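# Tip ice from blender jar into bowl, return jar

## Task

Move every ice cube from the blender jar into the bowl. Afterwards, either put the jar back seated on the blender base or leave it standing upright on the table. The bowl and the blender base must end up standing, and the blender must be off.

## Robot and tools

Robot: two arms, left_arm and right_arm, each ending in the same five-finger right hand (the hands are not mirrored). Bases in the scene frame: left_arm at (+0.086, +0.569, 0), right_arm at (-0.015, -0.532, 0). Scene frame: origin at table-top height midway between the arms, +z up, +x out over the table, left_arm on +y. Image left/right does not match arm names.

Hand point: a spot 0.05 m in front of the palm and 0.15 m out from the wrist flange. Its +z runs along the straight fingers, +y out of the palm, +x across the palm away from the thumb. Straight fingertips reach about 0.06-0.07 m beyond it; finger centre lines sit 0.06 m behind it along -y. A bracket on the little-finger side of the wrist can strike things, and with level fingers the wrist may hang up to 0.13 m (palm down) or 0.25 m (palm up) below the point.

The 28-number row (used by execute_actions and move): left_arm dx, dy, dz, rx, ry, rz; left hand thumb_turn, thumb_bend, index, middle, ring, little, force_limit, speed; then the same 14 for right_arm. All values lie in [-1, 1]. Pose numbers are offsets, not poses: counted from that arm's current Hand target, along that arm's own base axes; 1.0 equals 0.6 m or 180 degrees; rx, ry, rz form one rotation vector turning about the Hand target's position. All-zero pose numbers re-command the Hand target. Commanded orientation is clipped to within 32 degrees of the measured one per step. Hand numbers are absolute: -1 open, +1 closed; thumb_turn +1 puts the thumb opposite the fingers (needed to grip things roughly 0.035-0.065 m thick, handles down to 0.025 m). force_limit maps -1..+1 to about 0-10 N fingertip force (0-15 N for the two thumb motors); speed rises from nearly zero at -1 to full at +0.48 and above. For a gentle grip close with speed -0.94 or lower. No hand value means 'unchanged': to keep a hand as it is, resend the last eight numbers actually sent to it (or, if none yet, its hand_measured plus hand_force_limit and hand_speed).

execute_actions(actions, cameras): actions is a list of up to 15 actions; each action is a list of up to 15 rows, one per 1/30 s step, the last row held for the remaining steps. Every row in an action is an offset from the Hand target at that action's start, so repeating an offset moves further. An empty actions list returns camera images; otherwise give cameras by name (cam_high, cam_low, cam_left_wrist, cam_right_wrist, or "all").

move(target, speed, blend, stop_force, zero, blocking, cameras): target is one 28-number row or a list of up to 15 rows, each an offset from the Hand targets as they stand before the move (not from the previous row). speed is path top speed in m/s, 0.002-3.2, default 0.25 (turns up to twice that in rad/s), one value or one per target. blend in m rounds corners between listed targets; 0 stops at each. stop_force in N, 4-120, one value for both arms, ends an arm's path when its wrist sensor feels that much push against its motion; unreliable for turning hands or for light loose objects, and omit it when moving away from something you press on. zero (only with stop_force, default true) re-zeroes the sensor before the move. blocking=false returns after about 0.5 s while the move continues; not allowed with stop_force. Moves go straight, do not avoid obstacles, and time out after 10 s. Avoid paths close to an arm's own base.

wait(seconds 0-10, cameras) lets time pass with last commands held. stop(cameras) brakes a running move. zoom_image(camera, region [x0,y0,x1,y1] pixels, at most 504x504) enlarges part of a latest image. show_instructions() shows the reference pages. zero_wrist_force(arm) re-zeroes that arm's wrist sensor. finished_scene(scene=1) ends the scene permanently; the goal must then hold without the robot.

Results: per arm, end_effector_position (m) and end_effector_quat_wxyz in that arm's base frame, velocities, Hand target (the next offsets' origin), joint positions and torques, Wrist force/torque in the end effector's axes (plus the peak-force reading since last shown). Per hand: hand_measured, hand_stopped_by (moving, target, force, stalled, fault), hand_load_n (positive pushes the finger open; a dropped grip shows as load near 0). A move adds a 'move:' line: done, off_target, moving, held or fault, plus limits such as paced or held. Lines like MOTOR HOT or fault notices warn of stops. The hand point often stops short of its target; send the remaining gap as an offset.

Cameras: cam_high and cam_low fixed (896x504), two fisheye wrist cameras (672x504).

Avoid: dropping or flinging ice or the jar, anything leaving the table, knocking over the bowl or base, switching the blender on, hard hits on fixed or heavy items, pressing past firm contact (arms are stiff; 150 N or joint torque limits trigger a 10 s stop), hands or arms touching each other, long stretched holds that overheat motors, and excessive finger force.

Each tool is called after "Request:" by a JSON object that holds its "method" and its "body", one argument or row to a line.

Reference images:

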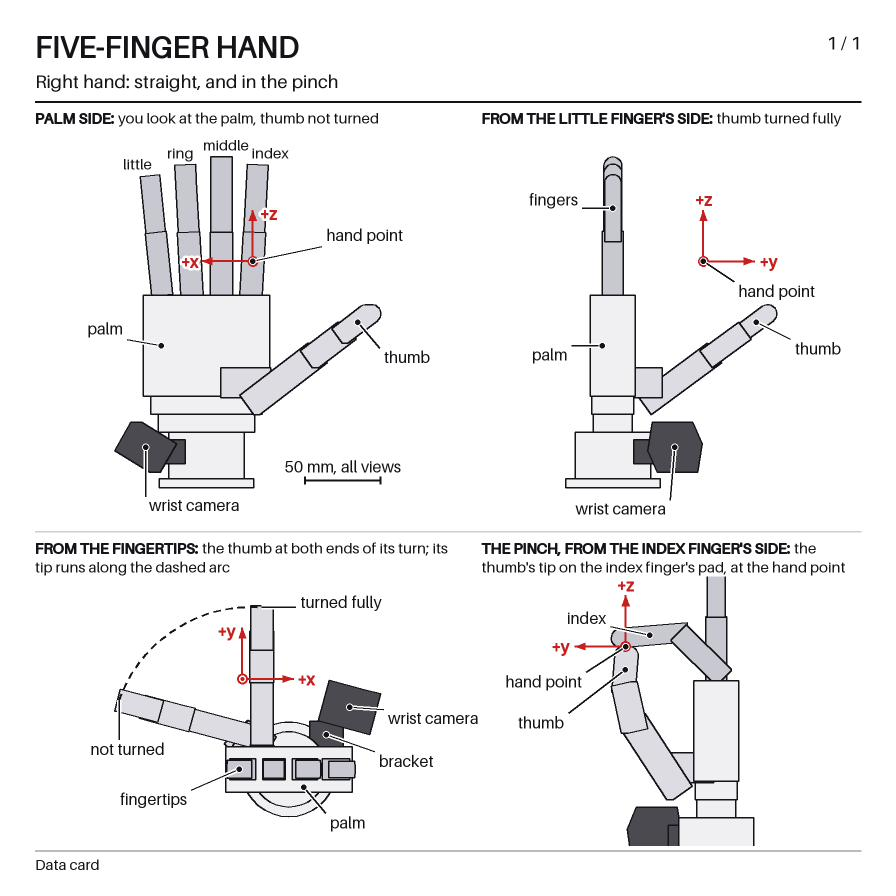

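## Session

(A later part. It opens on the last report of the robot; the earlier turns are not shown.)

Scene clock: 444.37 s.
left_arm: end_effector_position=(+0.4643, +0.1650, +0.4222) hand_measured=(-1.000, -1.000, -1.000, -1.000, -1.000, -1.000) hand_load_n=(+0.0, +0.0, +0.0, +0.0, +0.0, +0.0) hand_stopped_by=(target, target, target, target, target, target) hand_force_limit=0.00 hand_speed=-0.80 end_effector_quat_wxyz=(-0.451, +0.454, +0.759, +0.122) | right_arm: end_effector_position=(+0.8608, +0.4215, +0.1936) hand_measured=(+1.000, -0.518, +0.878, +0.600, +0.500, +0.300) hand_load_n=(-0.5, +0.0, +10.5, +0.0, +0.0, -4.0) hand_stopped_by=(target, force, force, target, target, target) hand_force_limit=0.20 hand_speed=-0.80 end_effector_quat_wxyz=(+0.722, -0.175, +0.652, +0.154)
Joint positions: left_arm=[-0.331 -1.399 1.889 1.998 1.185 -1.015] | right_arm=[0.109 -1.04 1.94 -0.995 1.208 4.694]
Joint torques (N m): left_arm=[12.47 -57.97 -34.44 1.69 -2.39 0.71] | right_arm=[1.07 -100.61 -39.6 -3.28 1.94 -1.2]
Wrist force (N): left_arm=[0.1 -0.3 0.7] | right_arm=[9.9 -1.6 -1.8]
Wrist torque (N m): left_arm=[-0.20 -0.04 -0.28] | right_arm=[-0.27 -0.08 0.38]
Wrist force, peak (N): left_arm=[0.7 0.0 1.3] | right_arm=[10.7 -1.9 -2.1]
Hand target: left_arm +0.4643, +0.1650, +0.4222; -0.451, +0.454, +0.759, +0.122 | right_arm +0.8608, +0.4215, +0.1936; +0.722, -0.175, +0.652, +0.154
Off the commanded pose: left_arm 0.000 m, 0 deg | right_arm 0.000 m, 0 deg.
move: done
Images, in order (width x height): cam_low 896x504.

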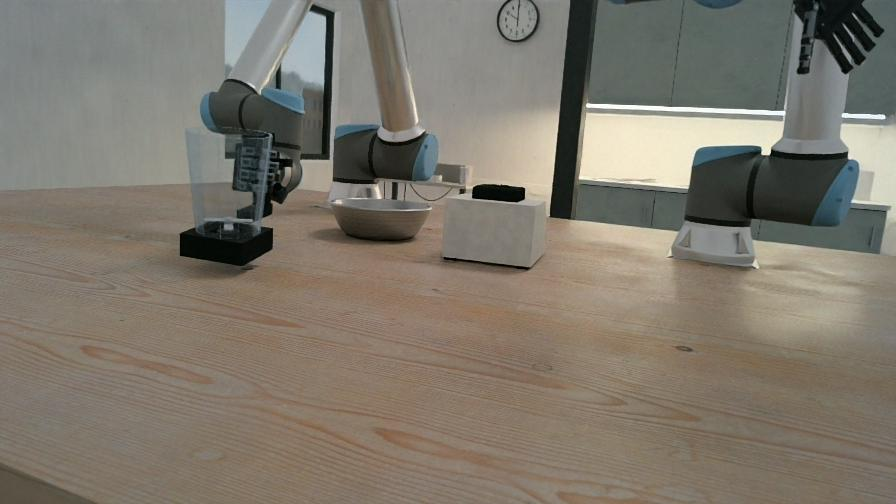

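Request:
{"method": "move", "body": {
  "target": [0,0,0,0,0,0,-1,-1,-1,-1,-1,-1,0,-0.8,0,0,-0.1,0,0,0,1,1,0.99,0.6,0.5,0.3,0.2,-0.8],
  "speed": 0.02,
  "stop_force": 4,
  "cameras": ["cam_high","cam_low"]
}}

Request:
{"method": "zoom_image", "body": {
  "camera": "cam_low",
  "region": [150, 70, 350, 290]
}}

Request:
{"method": "zoom_image", "body": {
  "camera": "cam_high",
  "region": [340, 220, 440, 340]
}}

Scene clock: 451.53 s.
left_arm: end_effector_position=(+0.4643, +0.1650, +0.4222) hand_measured=(-1.000, -1.000, -1.000, -1.000, -1.000, -1.000) hand_load_n=(+0.0, -0.5, +0.0, +0.0, +0.0, +0.0) hand_stopped_by=(target, target, target, target, target, target) hand_force_limit=0.00 hand_speed=-0.80 end_effector_quat_wxyz=(-0.451, +0.454, +0.759, +0.122) | right_arm: end_effector_position=(+0.8608, +0.4215, +0.1704) hand_measured=(+1.000, -0.518, +0.878, +0.600, +0.500, +0.300) hand_load_n=(-0.5, +0.0, +2.5, +0.0, +0.0, +0.0) hand_stopped_by=(target, force, force, target, target, target) hand_force_limit=0.20 hand_speed=-0.80 end_effector_quat_wxyz=(+0.722, -0.175, +0.652, +0.154)
Joint positions: left_arm=[-0.331 -1.399 1.889 1.998 1.185 -1.015] | right_arm=[0.109 -1.008 1.944 -1.032 1.208 4.694]
Joint torques (N m): left_arm=[12.06 -60.4 -34.79 1.6 -2 1.01] | right_arm=[0.41 -102.75 -37.18 -1.6 1.37 -2.33]
Wrist force (N): left_arm=[0.0 -0.3 1.0] | right_arm=[8.5 -2.0 -0.9]
Wrist torque (N m): left_arm=[-0.22 -0.04 -0.29] | right_arm=[-0.33 -0.45 0.26]
Wrist force, peak (N): left_arm=[0.5 -0.1 1.2] | right_arm=[10.7 -1.8 -1.7]
Hand target: left_arm +0.4643, +0.1650, +0.4222; -0.451, +0.454, +0.759, +0.122 | right_arm +0.8608, +0.4215, +0.1704; +0.722, -0.175, +0.652, +0.154 (not the last commanded pose)
Off the commanded pose: left_arm 0.000 m, 0 deg | right_arm 0.037 m, 0 deg.
move: contact (right_arm)
Images, in order (width x height): cam_high 896x504, cam_low 896x504.

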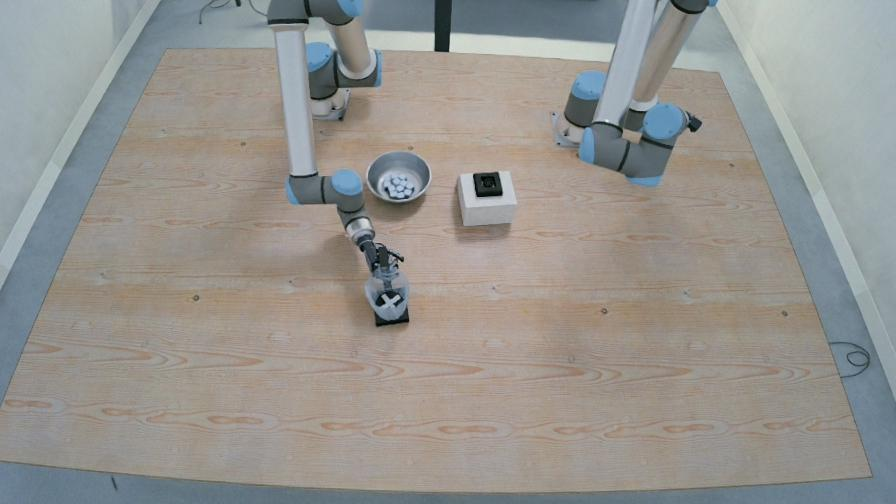

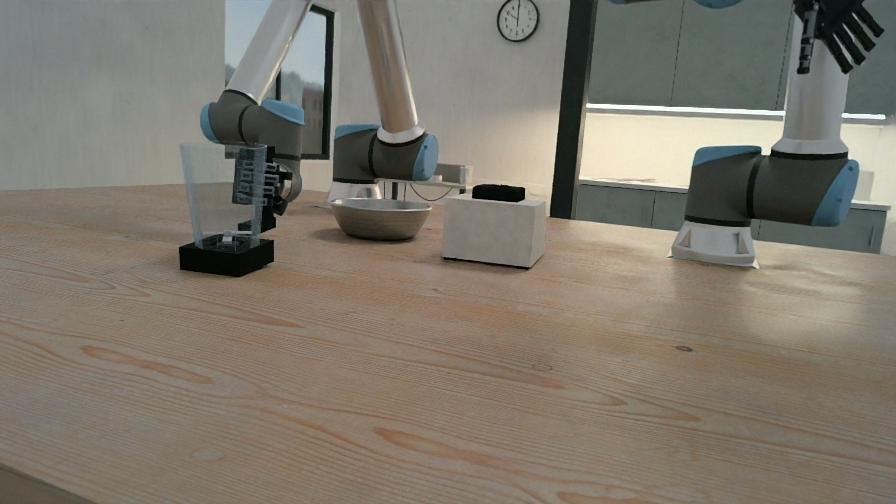

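Scaled by 2.291 from the camera's 896x504 image, which has a finer 1280x720 frame.

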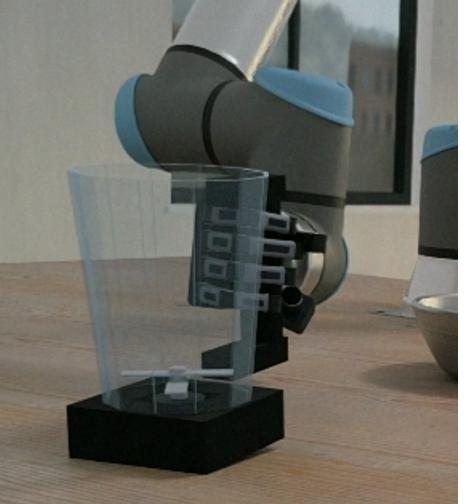

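Scaled by 4.200 from the camera's 896x504 image, which has a finer 1280x720 frame.

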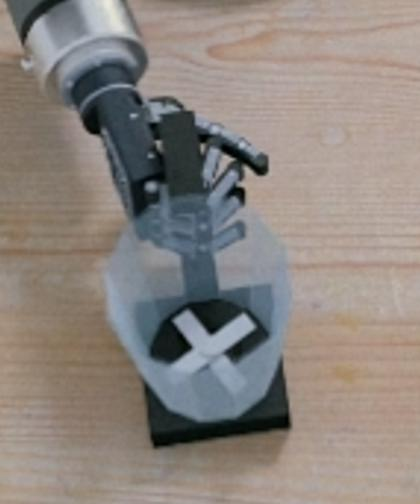

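Request:
{"method": "move", "body": {
  "target": [0,0,0,0,0,0,-1,-1,-1,-1,-1,-1,0,-0.8,0,0,-0.05,0,0,0,1,1,0.99,0.6,0.5,0.3,0.2,-0.8],
  "speed": 0.015,
  "stop_force": 5,
  "cameras": ["cam_high","cam_low"]
}}

Request:
{"method": "zoom_image", "body": {
  "camera": "cam_low",
  "region": [150, 70, 350, 290]
}}

Request:
{"method": "zoom_image", "body": {
  "camera": "cam_high",
  "region": [340, 220, 440, 340]
}}

Scene clock: 458.73 s.
left_arm: end_effector_position=(+0.4643, +0.1650, +0.4222) hand_measured=(-1.000, -1.000, -1.000, -1.000, -1.000, -1.000) hand_load_n=(+0.0, +0.0, +0.0, +0.0, +0.0, +0.0) hand_stopped_by=(target, target, target, target, target, target) hand_force_limit=0.00 hand_speed=-0.80 end_effector_quat_wxyz=(-0.451, +0.454, +0.759, +0.122) | right_arm: end_effector_position=(+0.8608, +0.4215, +0.1404) hand_measured=(+1.000, -0.518, +0.878, +0.600, +0.500, +0.300) hand_load_n=(+0.0, +0.0, +0.0, +0.0, +0.0, +0.0) hand_stopped_by=(target, force, force, target, target, target) hand_force_limit=0.20 hand_speed=-0.80 end_effector_quat_wxyz=(+0.722, -0.175, +0.652, +0.154)
Joint positions: left_arm=[-0.331 -1.399 1.889 1.998 1.185 -1.015] | right_arm=[0.109 -0.965 1.948 -1.079 1.208 4.694]
Joint torques (N m): left_arm=[13.26 -59.24 -34.89 1.61 -2.01 0.71] | right_arm=[-0.68 -63.76 -18.6 -4.12 0.73 -1.43]
Wrist force (N): left_arm=[0.0 -0.2 0.7] | right_arm=[3.9 -2.2 -1.2]
Wrist torque (N m): left_arm=[-0.19 -0.05 -0.29] | right_arm=[-0.29 -0.34 0.07]
Wrist force, peak (N): left_arm=[0.3 -0.3 1.3] | right_arm=[9.1 -1.9 -1.3]
Hand target: left_arm +0.4643, +0.1650, +0.4222; -0.451, +0.454, +0.759, +0.122 | right_arm +0.8608, +0.4215, +0.1404; +0.722, -0.175, +0.652, +0.154
Off the commanded pose: left_arm 0.000 m, 0 deg | right_arm 0.000 m, 0 deg.
move: done
Images, in order (width x height): cam_high 896x504, cam_low 896x504.

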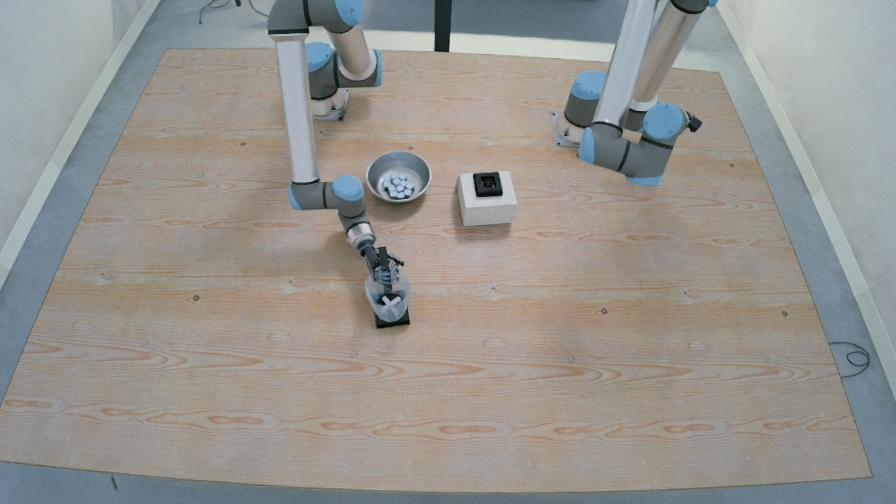

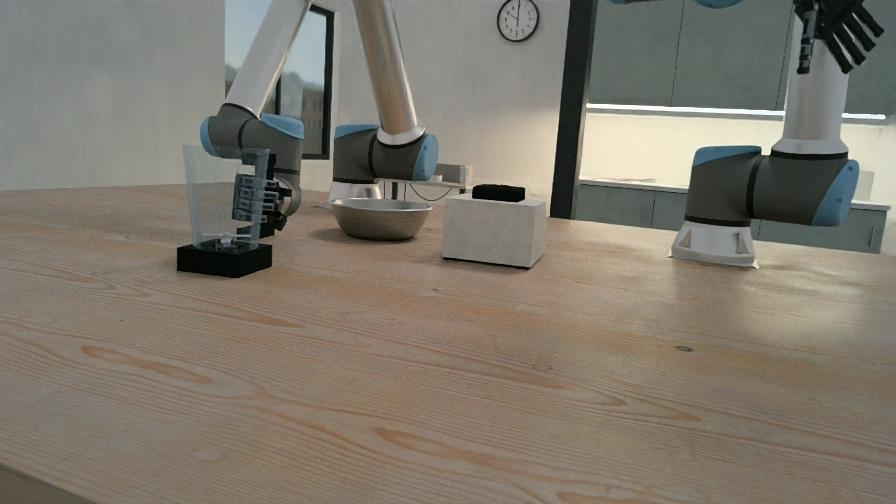

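Scaled by 2.291 from the camera's 896x504 image, which has a finer 1280x720 frame.

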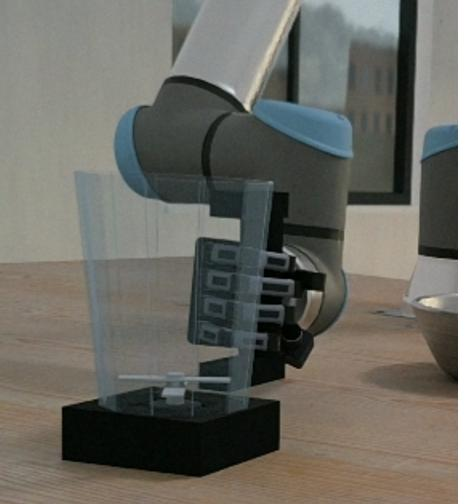

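Scaled by 4.200 from the camera's 896x504 image, which has a finer 1280x720 frame.

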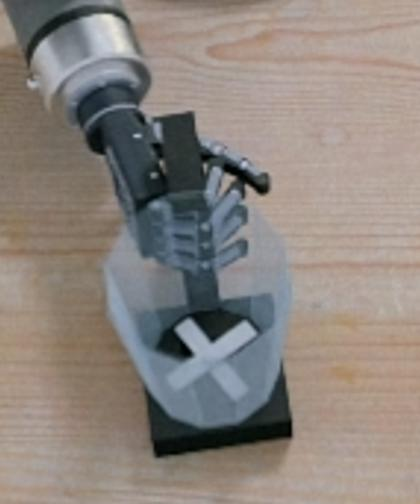

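Request:
{"method": "move", "body": {
  "target": [0,0,0,0,0,0,-1,-1,-1,-1,-1,-1,0,-0.8,0,0,0,0,0,0,1,-1,0.5,0.3,0.3,0.3,0.2,-0.5],
  "cameras": ["cam_right_wrist","cam_high"]
}}

Request:
{"method": "zoom_image", "body": {
  "camera": "cam_high",
  "region": [340, 220, 440, 340]
}}

Scene clock: 465.53 s.
left_arm: end_effector_position=(+0.4643, +0.1650, +0.4222) hand_measured=(-1.000, -1.000, -1.000, -1.000, -1.000, -1.000) hand_load_n=(+0.0, +0.0, +0.0, +0.0, +0.0, +0.0) hand_stopped_by=(target, target, target, target, target, target) hand_force_limit=0.00 hand_speed=-0.80 end_effector_quat_wxyz=(-0.451, +0.454, +0.759, +0.122) | right_arm: end_effector_position=(+0.8608, +0.4215, +0.1404) hand_measured=(+1.000, -1.000, +0.500, +0.300, +0.300, +0.300) hand_load_n=(-0.5, +0.0, +0.0, +0.0, +0.0, +0.0) hand_stopped_by=(target, target, target, target, target, target) hand_force_limit=0.20 hand_speed=-0.50 end_effector_quat_wxyz=(+0.722, -0.175, +0.652, +0.154)
Joint positions: left_arm=[-0.331 -1.399 1.889 1.998 1.185 -1.015] | right_arm=[0.109 -0.965 1.948 -1.079 1.208 4.694]
Joint torques (N m): left_arm=[13.28 -60.21 -34.83 1.86 -2.01 0.73] | right_arm=[-1.42 -63.79 -20.72 -3.87 0.83 0.51]
Wrist force (N): left_arm=[0.3 -0.4 0.8] | right_arm=[4.1 -2.0 -1.4]
Wrist torque (N m): left_arm=[-0.22 -0.09 -0.27] | right_arm=[-0.25 -0.37 0.10]
Wrist force, peak (N): left_arm=[-0.1 0.4 1.3] | right_arm=[4.4 -1.9 -1.5]
Hand target: left_arm +0.4643, +0.1650, +0.4222; -0.451, +0.454, +0.759, +0.122 | right_arm +0.8608, +0.4215, +0.1404; +0.722, -0.175, +0.652, +0.154
Off the commanded pose: left_arm 0.000 m, 0 deg | right_arm 0.000 m, 0 deg.
move: done
camera_calibration:
cam_right_wrist: T_world_to_cam=[[-0.396912, 0.843542, -0.361797, 0.0317475], [-0.62428, 0.0408573, 0.780131, 0.414286], [0.672856, 0.535507, 0.51039, -0.757145], [0, 0, 0, 1]] pos_world=[0.780681, 0.361749, 0.0747281]
Images, in order (width x height): cam_high 896x504, cam_right_wrist 672x504.

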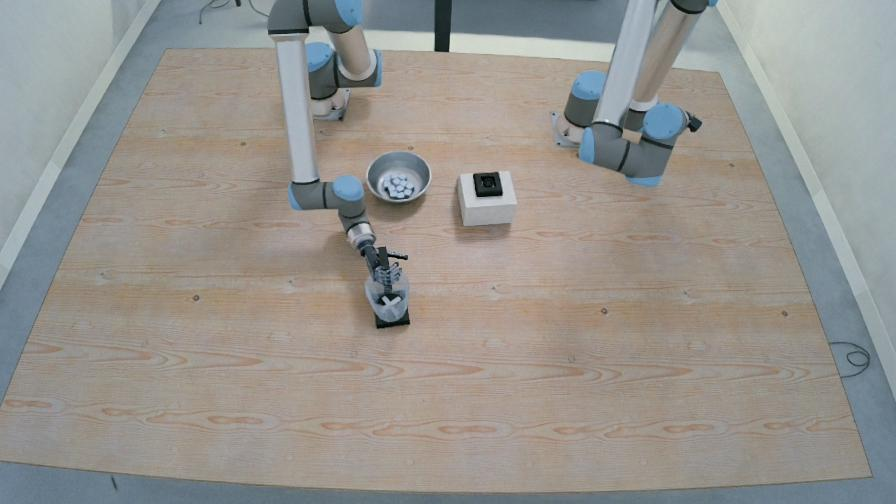

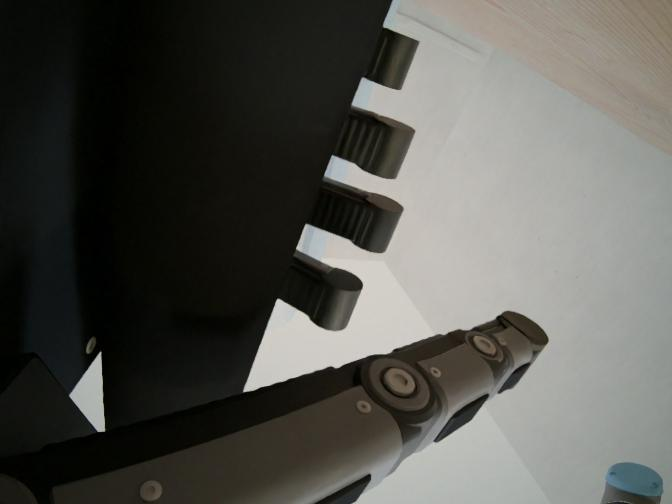

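Scaled by 4.200 from the camera's 896x504 image, which has a finer 1280x720 frame.

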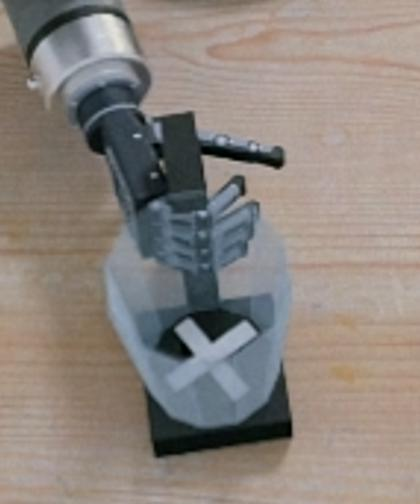

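Request:
{"method": "move", "body": {
  "target": [0,0,0,0,0,0,-1,-1,-1,-1,-1,-1,0,-0.8,0,0,0,0,0,0,-1,-1,0.05,0.05,0.05,0.05,0.2,-0.4],
  "cameras": ["cam_right_wrist","cam_high","cam_low"]
}}

Request:
{"method": "zoom_image", "body": {
  "camera": "cam_high",
  "region": [340, 220, 440, 340]
}}

Scene clock: 471.17 s.
left_arm: end_effector_position=(+0.4643, +0.1650, +0.4222) hand_measured=(-1.000, -1.000, -1.000, -1.000, -1.000, -1.000) hand_load_n=(+0.0, +0.0, +0.0, +0.0, +0.0, +0.0) hand_stopped_by=(target, target, target, target, target, target) hand_force_limit=0.00 hand_speed=-0.80 end_effector_quat_wxyz=(-0.451, +0.454, +0.759, +0.122) | right_arm: end_effector_position=(+0.8608, +0.4215, +0.1404) hand_measured=(-1.000, -1.000, +0.050, +0.050, +0.050, +0.050) hand_load_n=(+0.0, -0.5, +0.0, +0.0, +0.0, +0.0) hand_stopped_by=(target, target, target, target, target, target) hand_force_limit=0.20 hand_speed=-0.40 end_effector_quat_wxyz=(+0.722, -0.175, +0.652, +0.154)
Joint positions: left_arm=[-0.331 -1.399 1.889 1.998 1.185 -1.015] | right_arm=[0.109 -0.965 1.948 -1.079 1.208 4.694]
Joint torques (N m): left_arm=[9.76 -59.93 -35.48 1.83 -2.3 0.81] | right_arm=[-2.26 -71.76 -26.87 -2.72 0.69 0.58]
Wrist force (N): left_arm=[0.2 0.1 0.9] | right_arm=[4.0 -1.9 -1.7]
Wrist torque (N m): left_arm=[-0.14 -0.07 -0.26] | right_arm=[-0.22 -0.34 0.10]
Wrist force, peak (N): left_arm=[0.3 -0.4 1.3] | right_arm=[4.7 -1.2 -3.0]
Hand target: left_arm +0.4643, +0.1650, +0.4222; -0.451, +0.454, +0.759, +0.122 | right_arm +0.8608, +0.4215, +0.1404; +0.722, -0.175, +0.652, +0.154
Off the commanded pose: left_arm 0.000 m, 0 deg | right_arm 0.000 m, 0 deg.
move: done
camera_calibration:
cam_right_wrist: T_world_to_cam=[[-0.396912, 0.843542, -0.361797, 0.0317113], [-0.62428, 0.0408573, 0.780131, 0.414364], [0.672856, 0.535507, 0.51039, -0.757094], [0, 0, 0, 1]] pos_world=[0.780681, 0.361749, 0.0746281]
Images, in order (width x height): cam_high 896x504, cam_low 896x504, cam_right_wrist 672x504.

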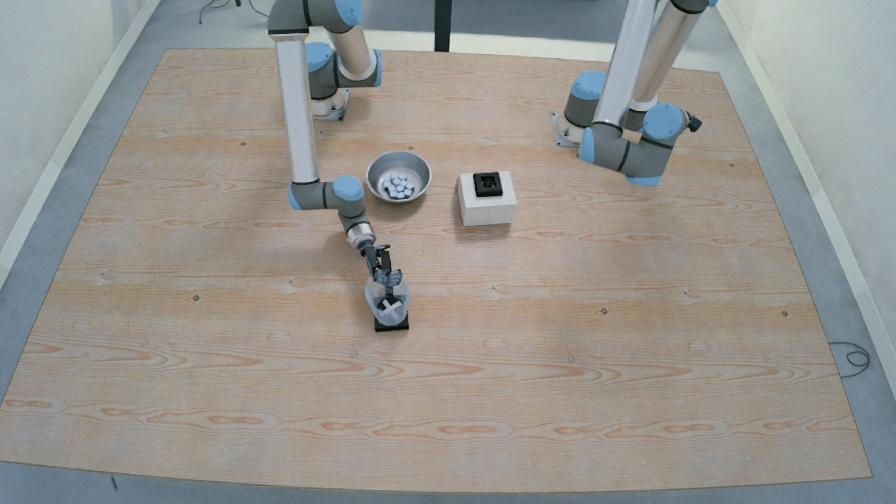

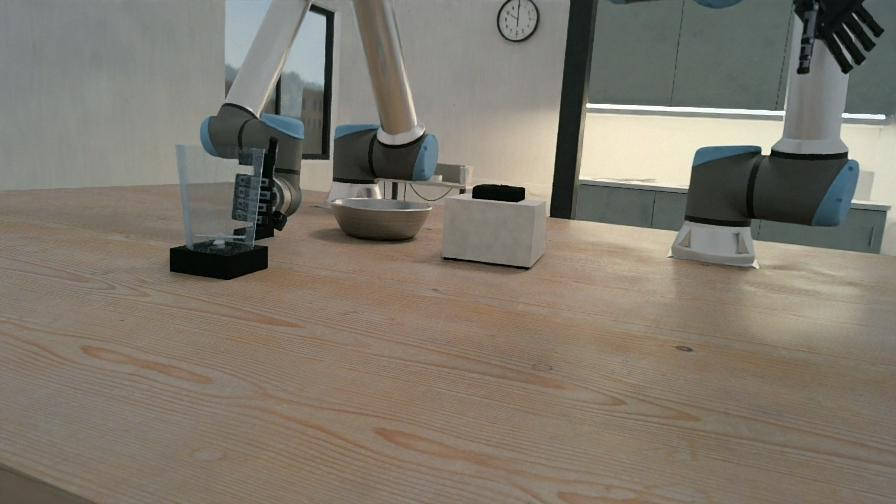

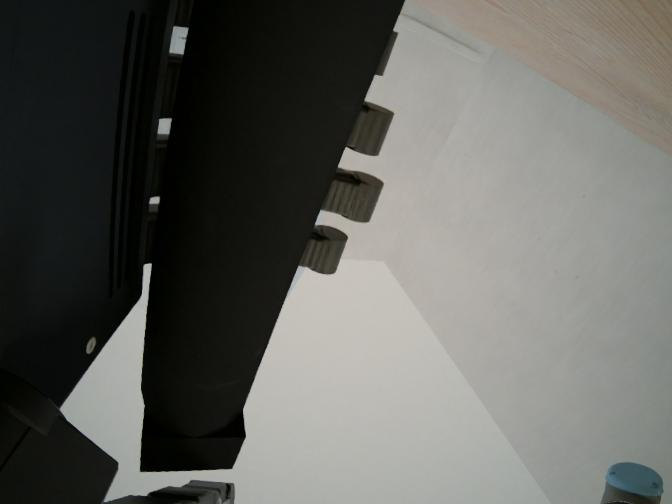

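Scaled by 4.200 from the camera's 896x504 image, which has a finer 1280x720 frame.

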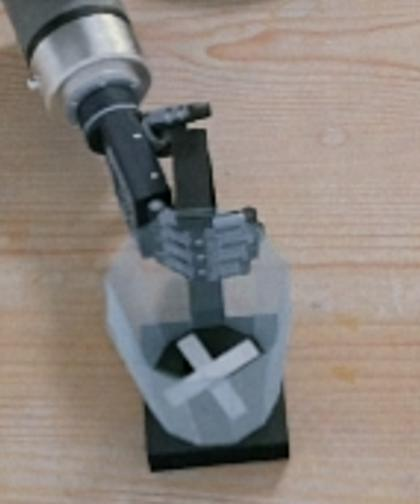

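Request:
{"method": "move", "body": {
  "target": [
    [0,0,0,0,0,0,-1,-1,-1,-1,-1,-1,0,-0.8,0,0,0,0,0,0,-1,-1,0.2,0.2,0.2,0.2,0.2,-0.4],
    [0,0,0,0,0,0,-1,-1,-1,-1,-1,-1,0,-0.8,0.023,-0.045,0,0,0,0,-1,-1,0.2,0.2,0.2,0.2,0.2,-0.4]
  ],
  "speed": 0.05,
  "cameras": ["cam_right_wrist","cam_high"]
}}

Request:
{"method": "zoom_image", "body": {
  "camera": "cam_high",
  "region": [340, 220, 440, 340]
}}

Scene clock: 478.57 s.
left_arm: end_effector_position=(+0.4643, +0.1650, +0.4222) hand_measured=(-1.000, -1.000, -1.000, -1.000, -1.000, -1.000) hand_load_n=(+0.0, +0.0, +0.0, +0.0, +0.0, +0.0) hand_stopped_by=(target, target, target, target, target, target) hand_force_limit=0.00 hand_speed=-0.80 end_effector_quat_wxyz=(-0.451, +0.454, +0.759, +0.122) | right_arm: end_effector_position=(+0.8745, +0.3946, +0.1404) hand_measured=(-1.000, -1.000, +0.200, +0.200, +0.200, +0.200) hand_load_n=(+0.0, +0.0, +0.0, +0.0, +0.0, +0.0) hand_stopped_by=(target, target, target, target, target, target) hand_force_limit=0.20 hand_speed=-0.40 end_effector_quat_wxyz=(+0.722, -0.175, +0.652, +0.154)
Joint positions: left_arm=[-0.331 -1.399 1.889 1.998 1.185 -1.015] | right_arm=[0.067 -0.961 1.94 -1.076 1.167 4.698]
Joint torques (N m): left_arm=[11.82 -59.22 -35.62 1.96 -2.27 0.39] | right_arm=[-8.34 -63.38 -33.01 -0.7 -3.77 3.02]
Wrist force (N): left_arm=[0.1 -0.2 0.4] | right_arm=[3.6 -1.9 -1.2]
Wrist torque (N m): left_arm=[-0.16 -0.03 -0.28] | right_arm=[-0.26 -0.31 -0.06]
Wrist force, peak (N): left_arm=[0.3 -0.1 1.3] | right_arm=[4.5 -2.2 -1.3]
Hand target: left_arm +0.4643, +0.1650, +0.4222; -0.451, +0.454, +0.759, +0.122 | right_arm +0.8746, +0.3945, +0.1404; +0.722, -0.175, +0.652, +0.154
Off the commanded pose: left_arm 0.000 m, 0 deg | right_arm 0.000 m, 0 deg.
move: done
camera_calibration:
cam_right_wrist: T_world_to_cam=[[-0.396912, 0.843542, -0.361797, 0.0598765], [-0.62428, 0.0408573, 0.780131, 0.423937], [0.672856, 0.535507, 0.51039, -0.751958], [0, 0, 0, 1]] pos_world=[0.794381, 0.334849, 0.0747281]
Images, in order (width x height): cam_high 896x504, cam_right_wrist 672x504.

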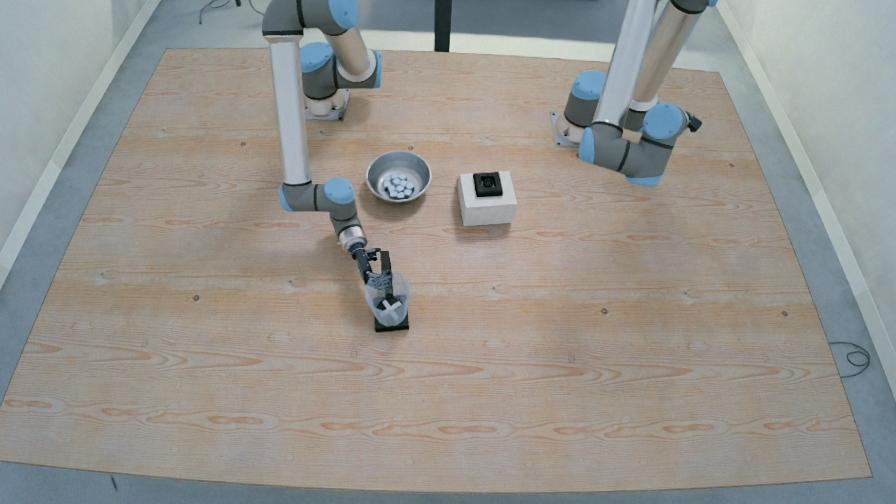

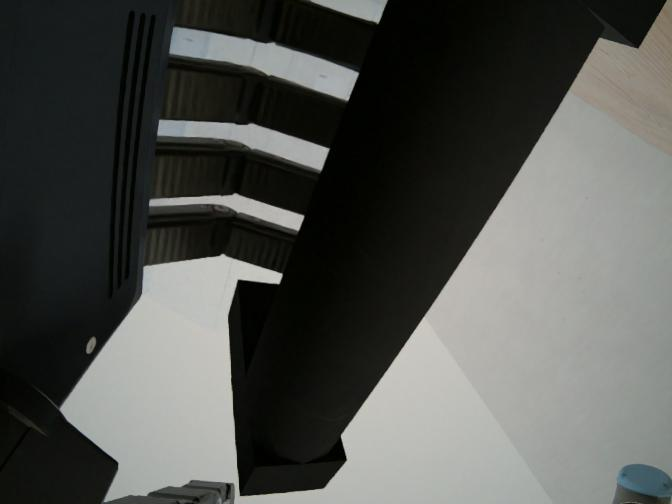

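Scaled by 4.200 from the camera's 896x504 image, which has a finer 1280x720 frame.

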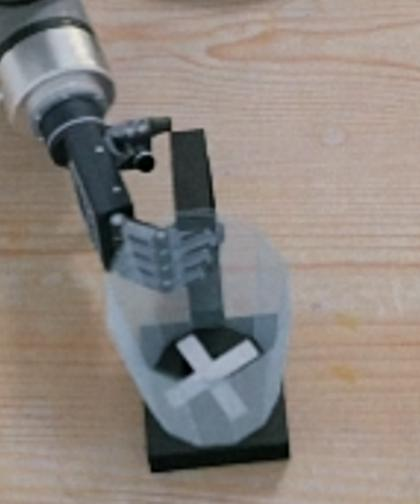

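Request:
{"method": "move", "body": {
  "target": [
    [0,0,0,0,0,0,-1,-1,-1,-1,-1,-1,0,-0.8,0,0,0,0,0,0,-1,-1,0.2,0.2,0.2,0.2,0.2,-0.4],
    [0,0,0,0,0,0,-1,-1,-1,-1,-1,-1,0,-0.8,0.03,-0.059,0,0,0,0,-1,-1,0.2,0.2,0.2,0.2,0.2,-0.4],
    [0,0,0,0,0,0,-1,-1,-1,-1,-1,-1,0,-0.8,0.0,-0.2,0.0,0,0,0,-1,-1,0.2,0.2,0.2,0.2,0.2,-0.4],
    [0,0,0,0,0,0,-1,-1,-1,-1,-1,-1,0,-0.8,0.0,-0.25,0.25,0,0,0,-1,-1,0.2,0.2,0.2,0.2,0.2,-0.4]
  ],
  "speed": [0.05,0.05,0.1,0.2],
  "blend": [0,0,0.02,0],
  "cameras": ["cam_right_wrist","cam_high","cam_low"]
}}

Request:
{"method": "zoom_image", "body": {
  "camera": "cam_high",
  "region": [340, 130, 540, 340]
}}

Request:
{"method": "zoom_image", "body": {
  "camera": "cam_low",
  "region": [150, 100, 570, 300]
}}

Scene clock: 496.23 s.
left_arm: end_effector_position=(+0.4643, +0.1650, +0.4222) hand_measured=(-1.000, -1.000, -1.000, -1.000, -1.000, -1.000) hand_load_n=(+0.0, +0.0, +0.0, +0.0, +0.0, +0.0) hand_stopped_by=(target, target, target, target, target, target) hand_force_limit=0.00 hand_speed=-0.80 end_effector_quat_wxyz=(-0.451, +0.454, +0.759, +0.122) | right_arm: end_effector_position=(+0.8746, +0.2445, +0.2903) hand_measured=(-1.000, -1.000, +0.200, +0.200, +0.200, +0.200) hand_load_n=(-0.5, +0.0, +0.0, +0.0, +0.0, +0.0) hand_stopped_by=(target, target, target, target, target, target) hand_force_limit=0.20 hand_speed=-0.40 end_effector_quat_wxyz=(+0.722, -0.175, +0.652, +0.154)
Joint positions: left_arm=[-0.331 -1.399 1.889 1.998 1.185 -1.015] | right_arm=[-0.159 -1.201 1.962 -0.871 0.942 4.725]
Joint torques (N m): left_arm=[12.01 -58.61 -35.9 1.56 -1.77 0.34] | right_arm=[-7.46 -88.44 -40.47 -0.8 -3.37 -2.47]
Wrist force (N): left_arm=[0.2 -0.2 0.5] | right_arm=[3.6 -1.2 -1.6]
Wrist torque (N m): left_arm=[-0.17 -0.06 -0.28] | right_arm=[-0.13 -0.29 -0.02]
Wrist force, peak (N): left_arm=[0.7 -0.2 1.2] | right_arm=[4.8 -2.0 -1.6]
Hand target: left_arm +0.4643, +0.1650, +0.4222; -0.451, +0.454, +0.759, +0.122 | right_arm +0.8746, +0.2445, +0.2904; +0.722, -0.175, +0.652, +0.154
Off the commanded pose: left_arm 0.000 m, 0 deg | right_arm 0.000 m, 0 deg.
move: done
camera_calibration:
cam_right_wrist: T_world_to_cam=[[-0.396965, 0.843546, -0.361731, 0.240752], [-0.624247, 0.0407859, 0.780162, 0.313108], [0.672856, 0.535507, 0.51039, -0.748086], [0, 0, 0, 1]] pos_world=[0.794381, 0.184749, 0.224628]
Images, in order (width x height): cam_high 896x504, cam_low 896x504, cam_right_wrist 672x504.

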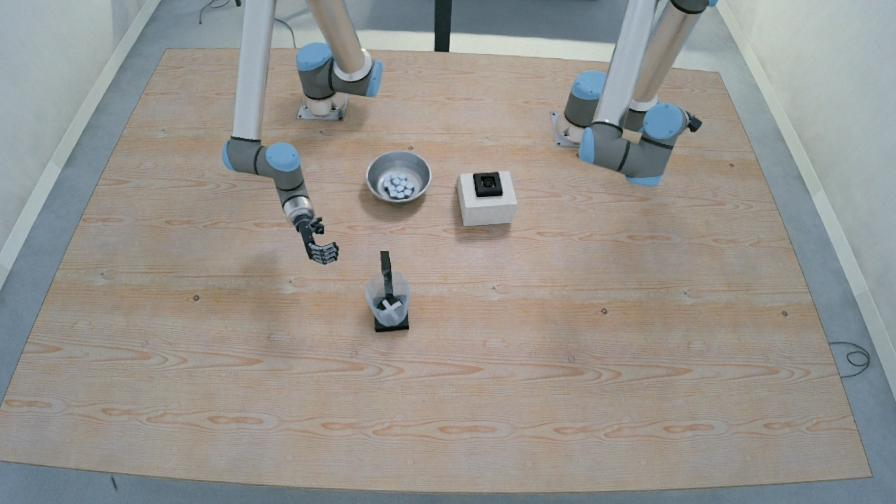

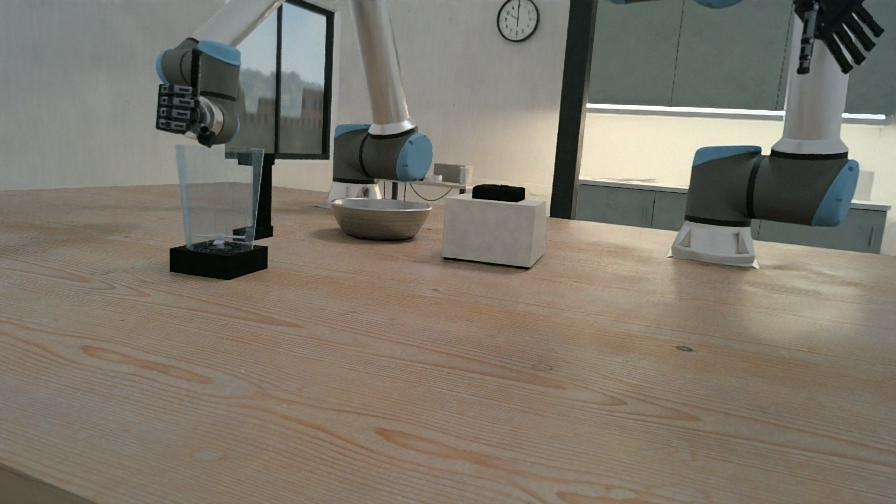

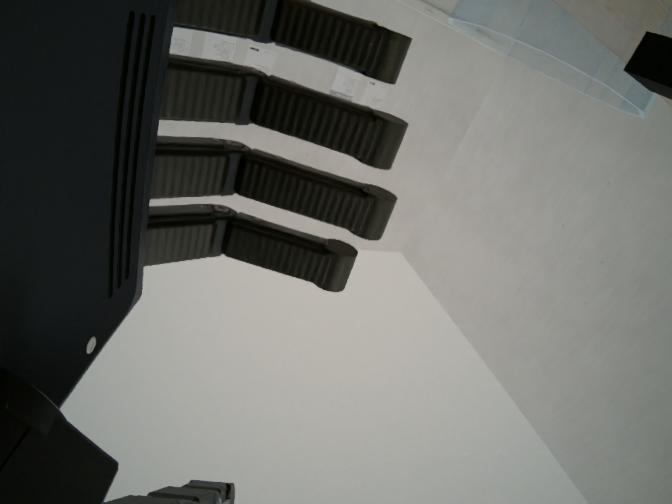

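Scaled by 2.400 from the camera's 896x504 image, which has a finer 1280x720 frame.

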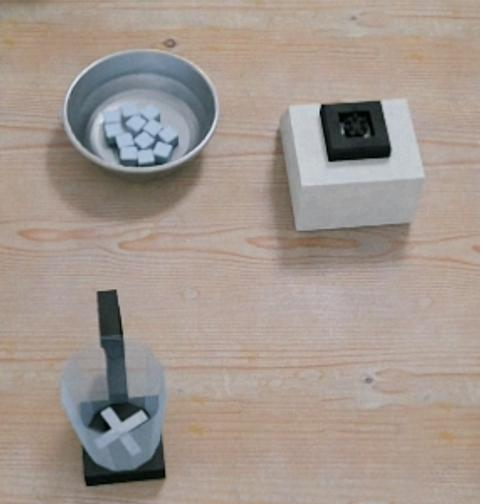

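Scaled by 1.200 from the camera's 896x504 image, which has a finer 1280x720 frame.

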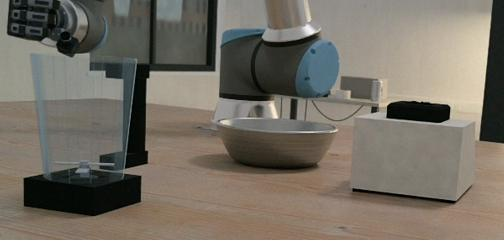

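Request:
{"method": "finished_scene", "body": {

}}

The scene is finished: the task was done.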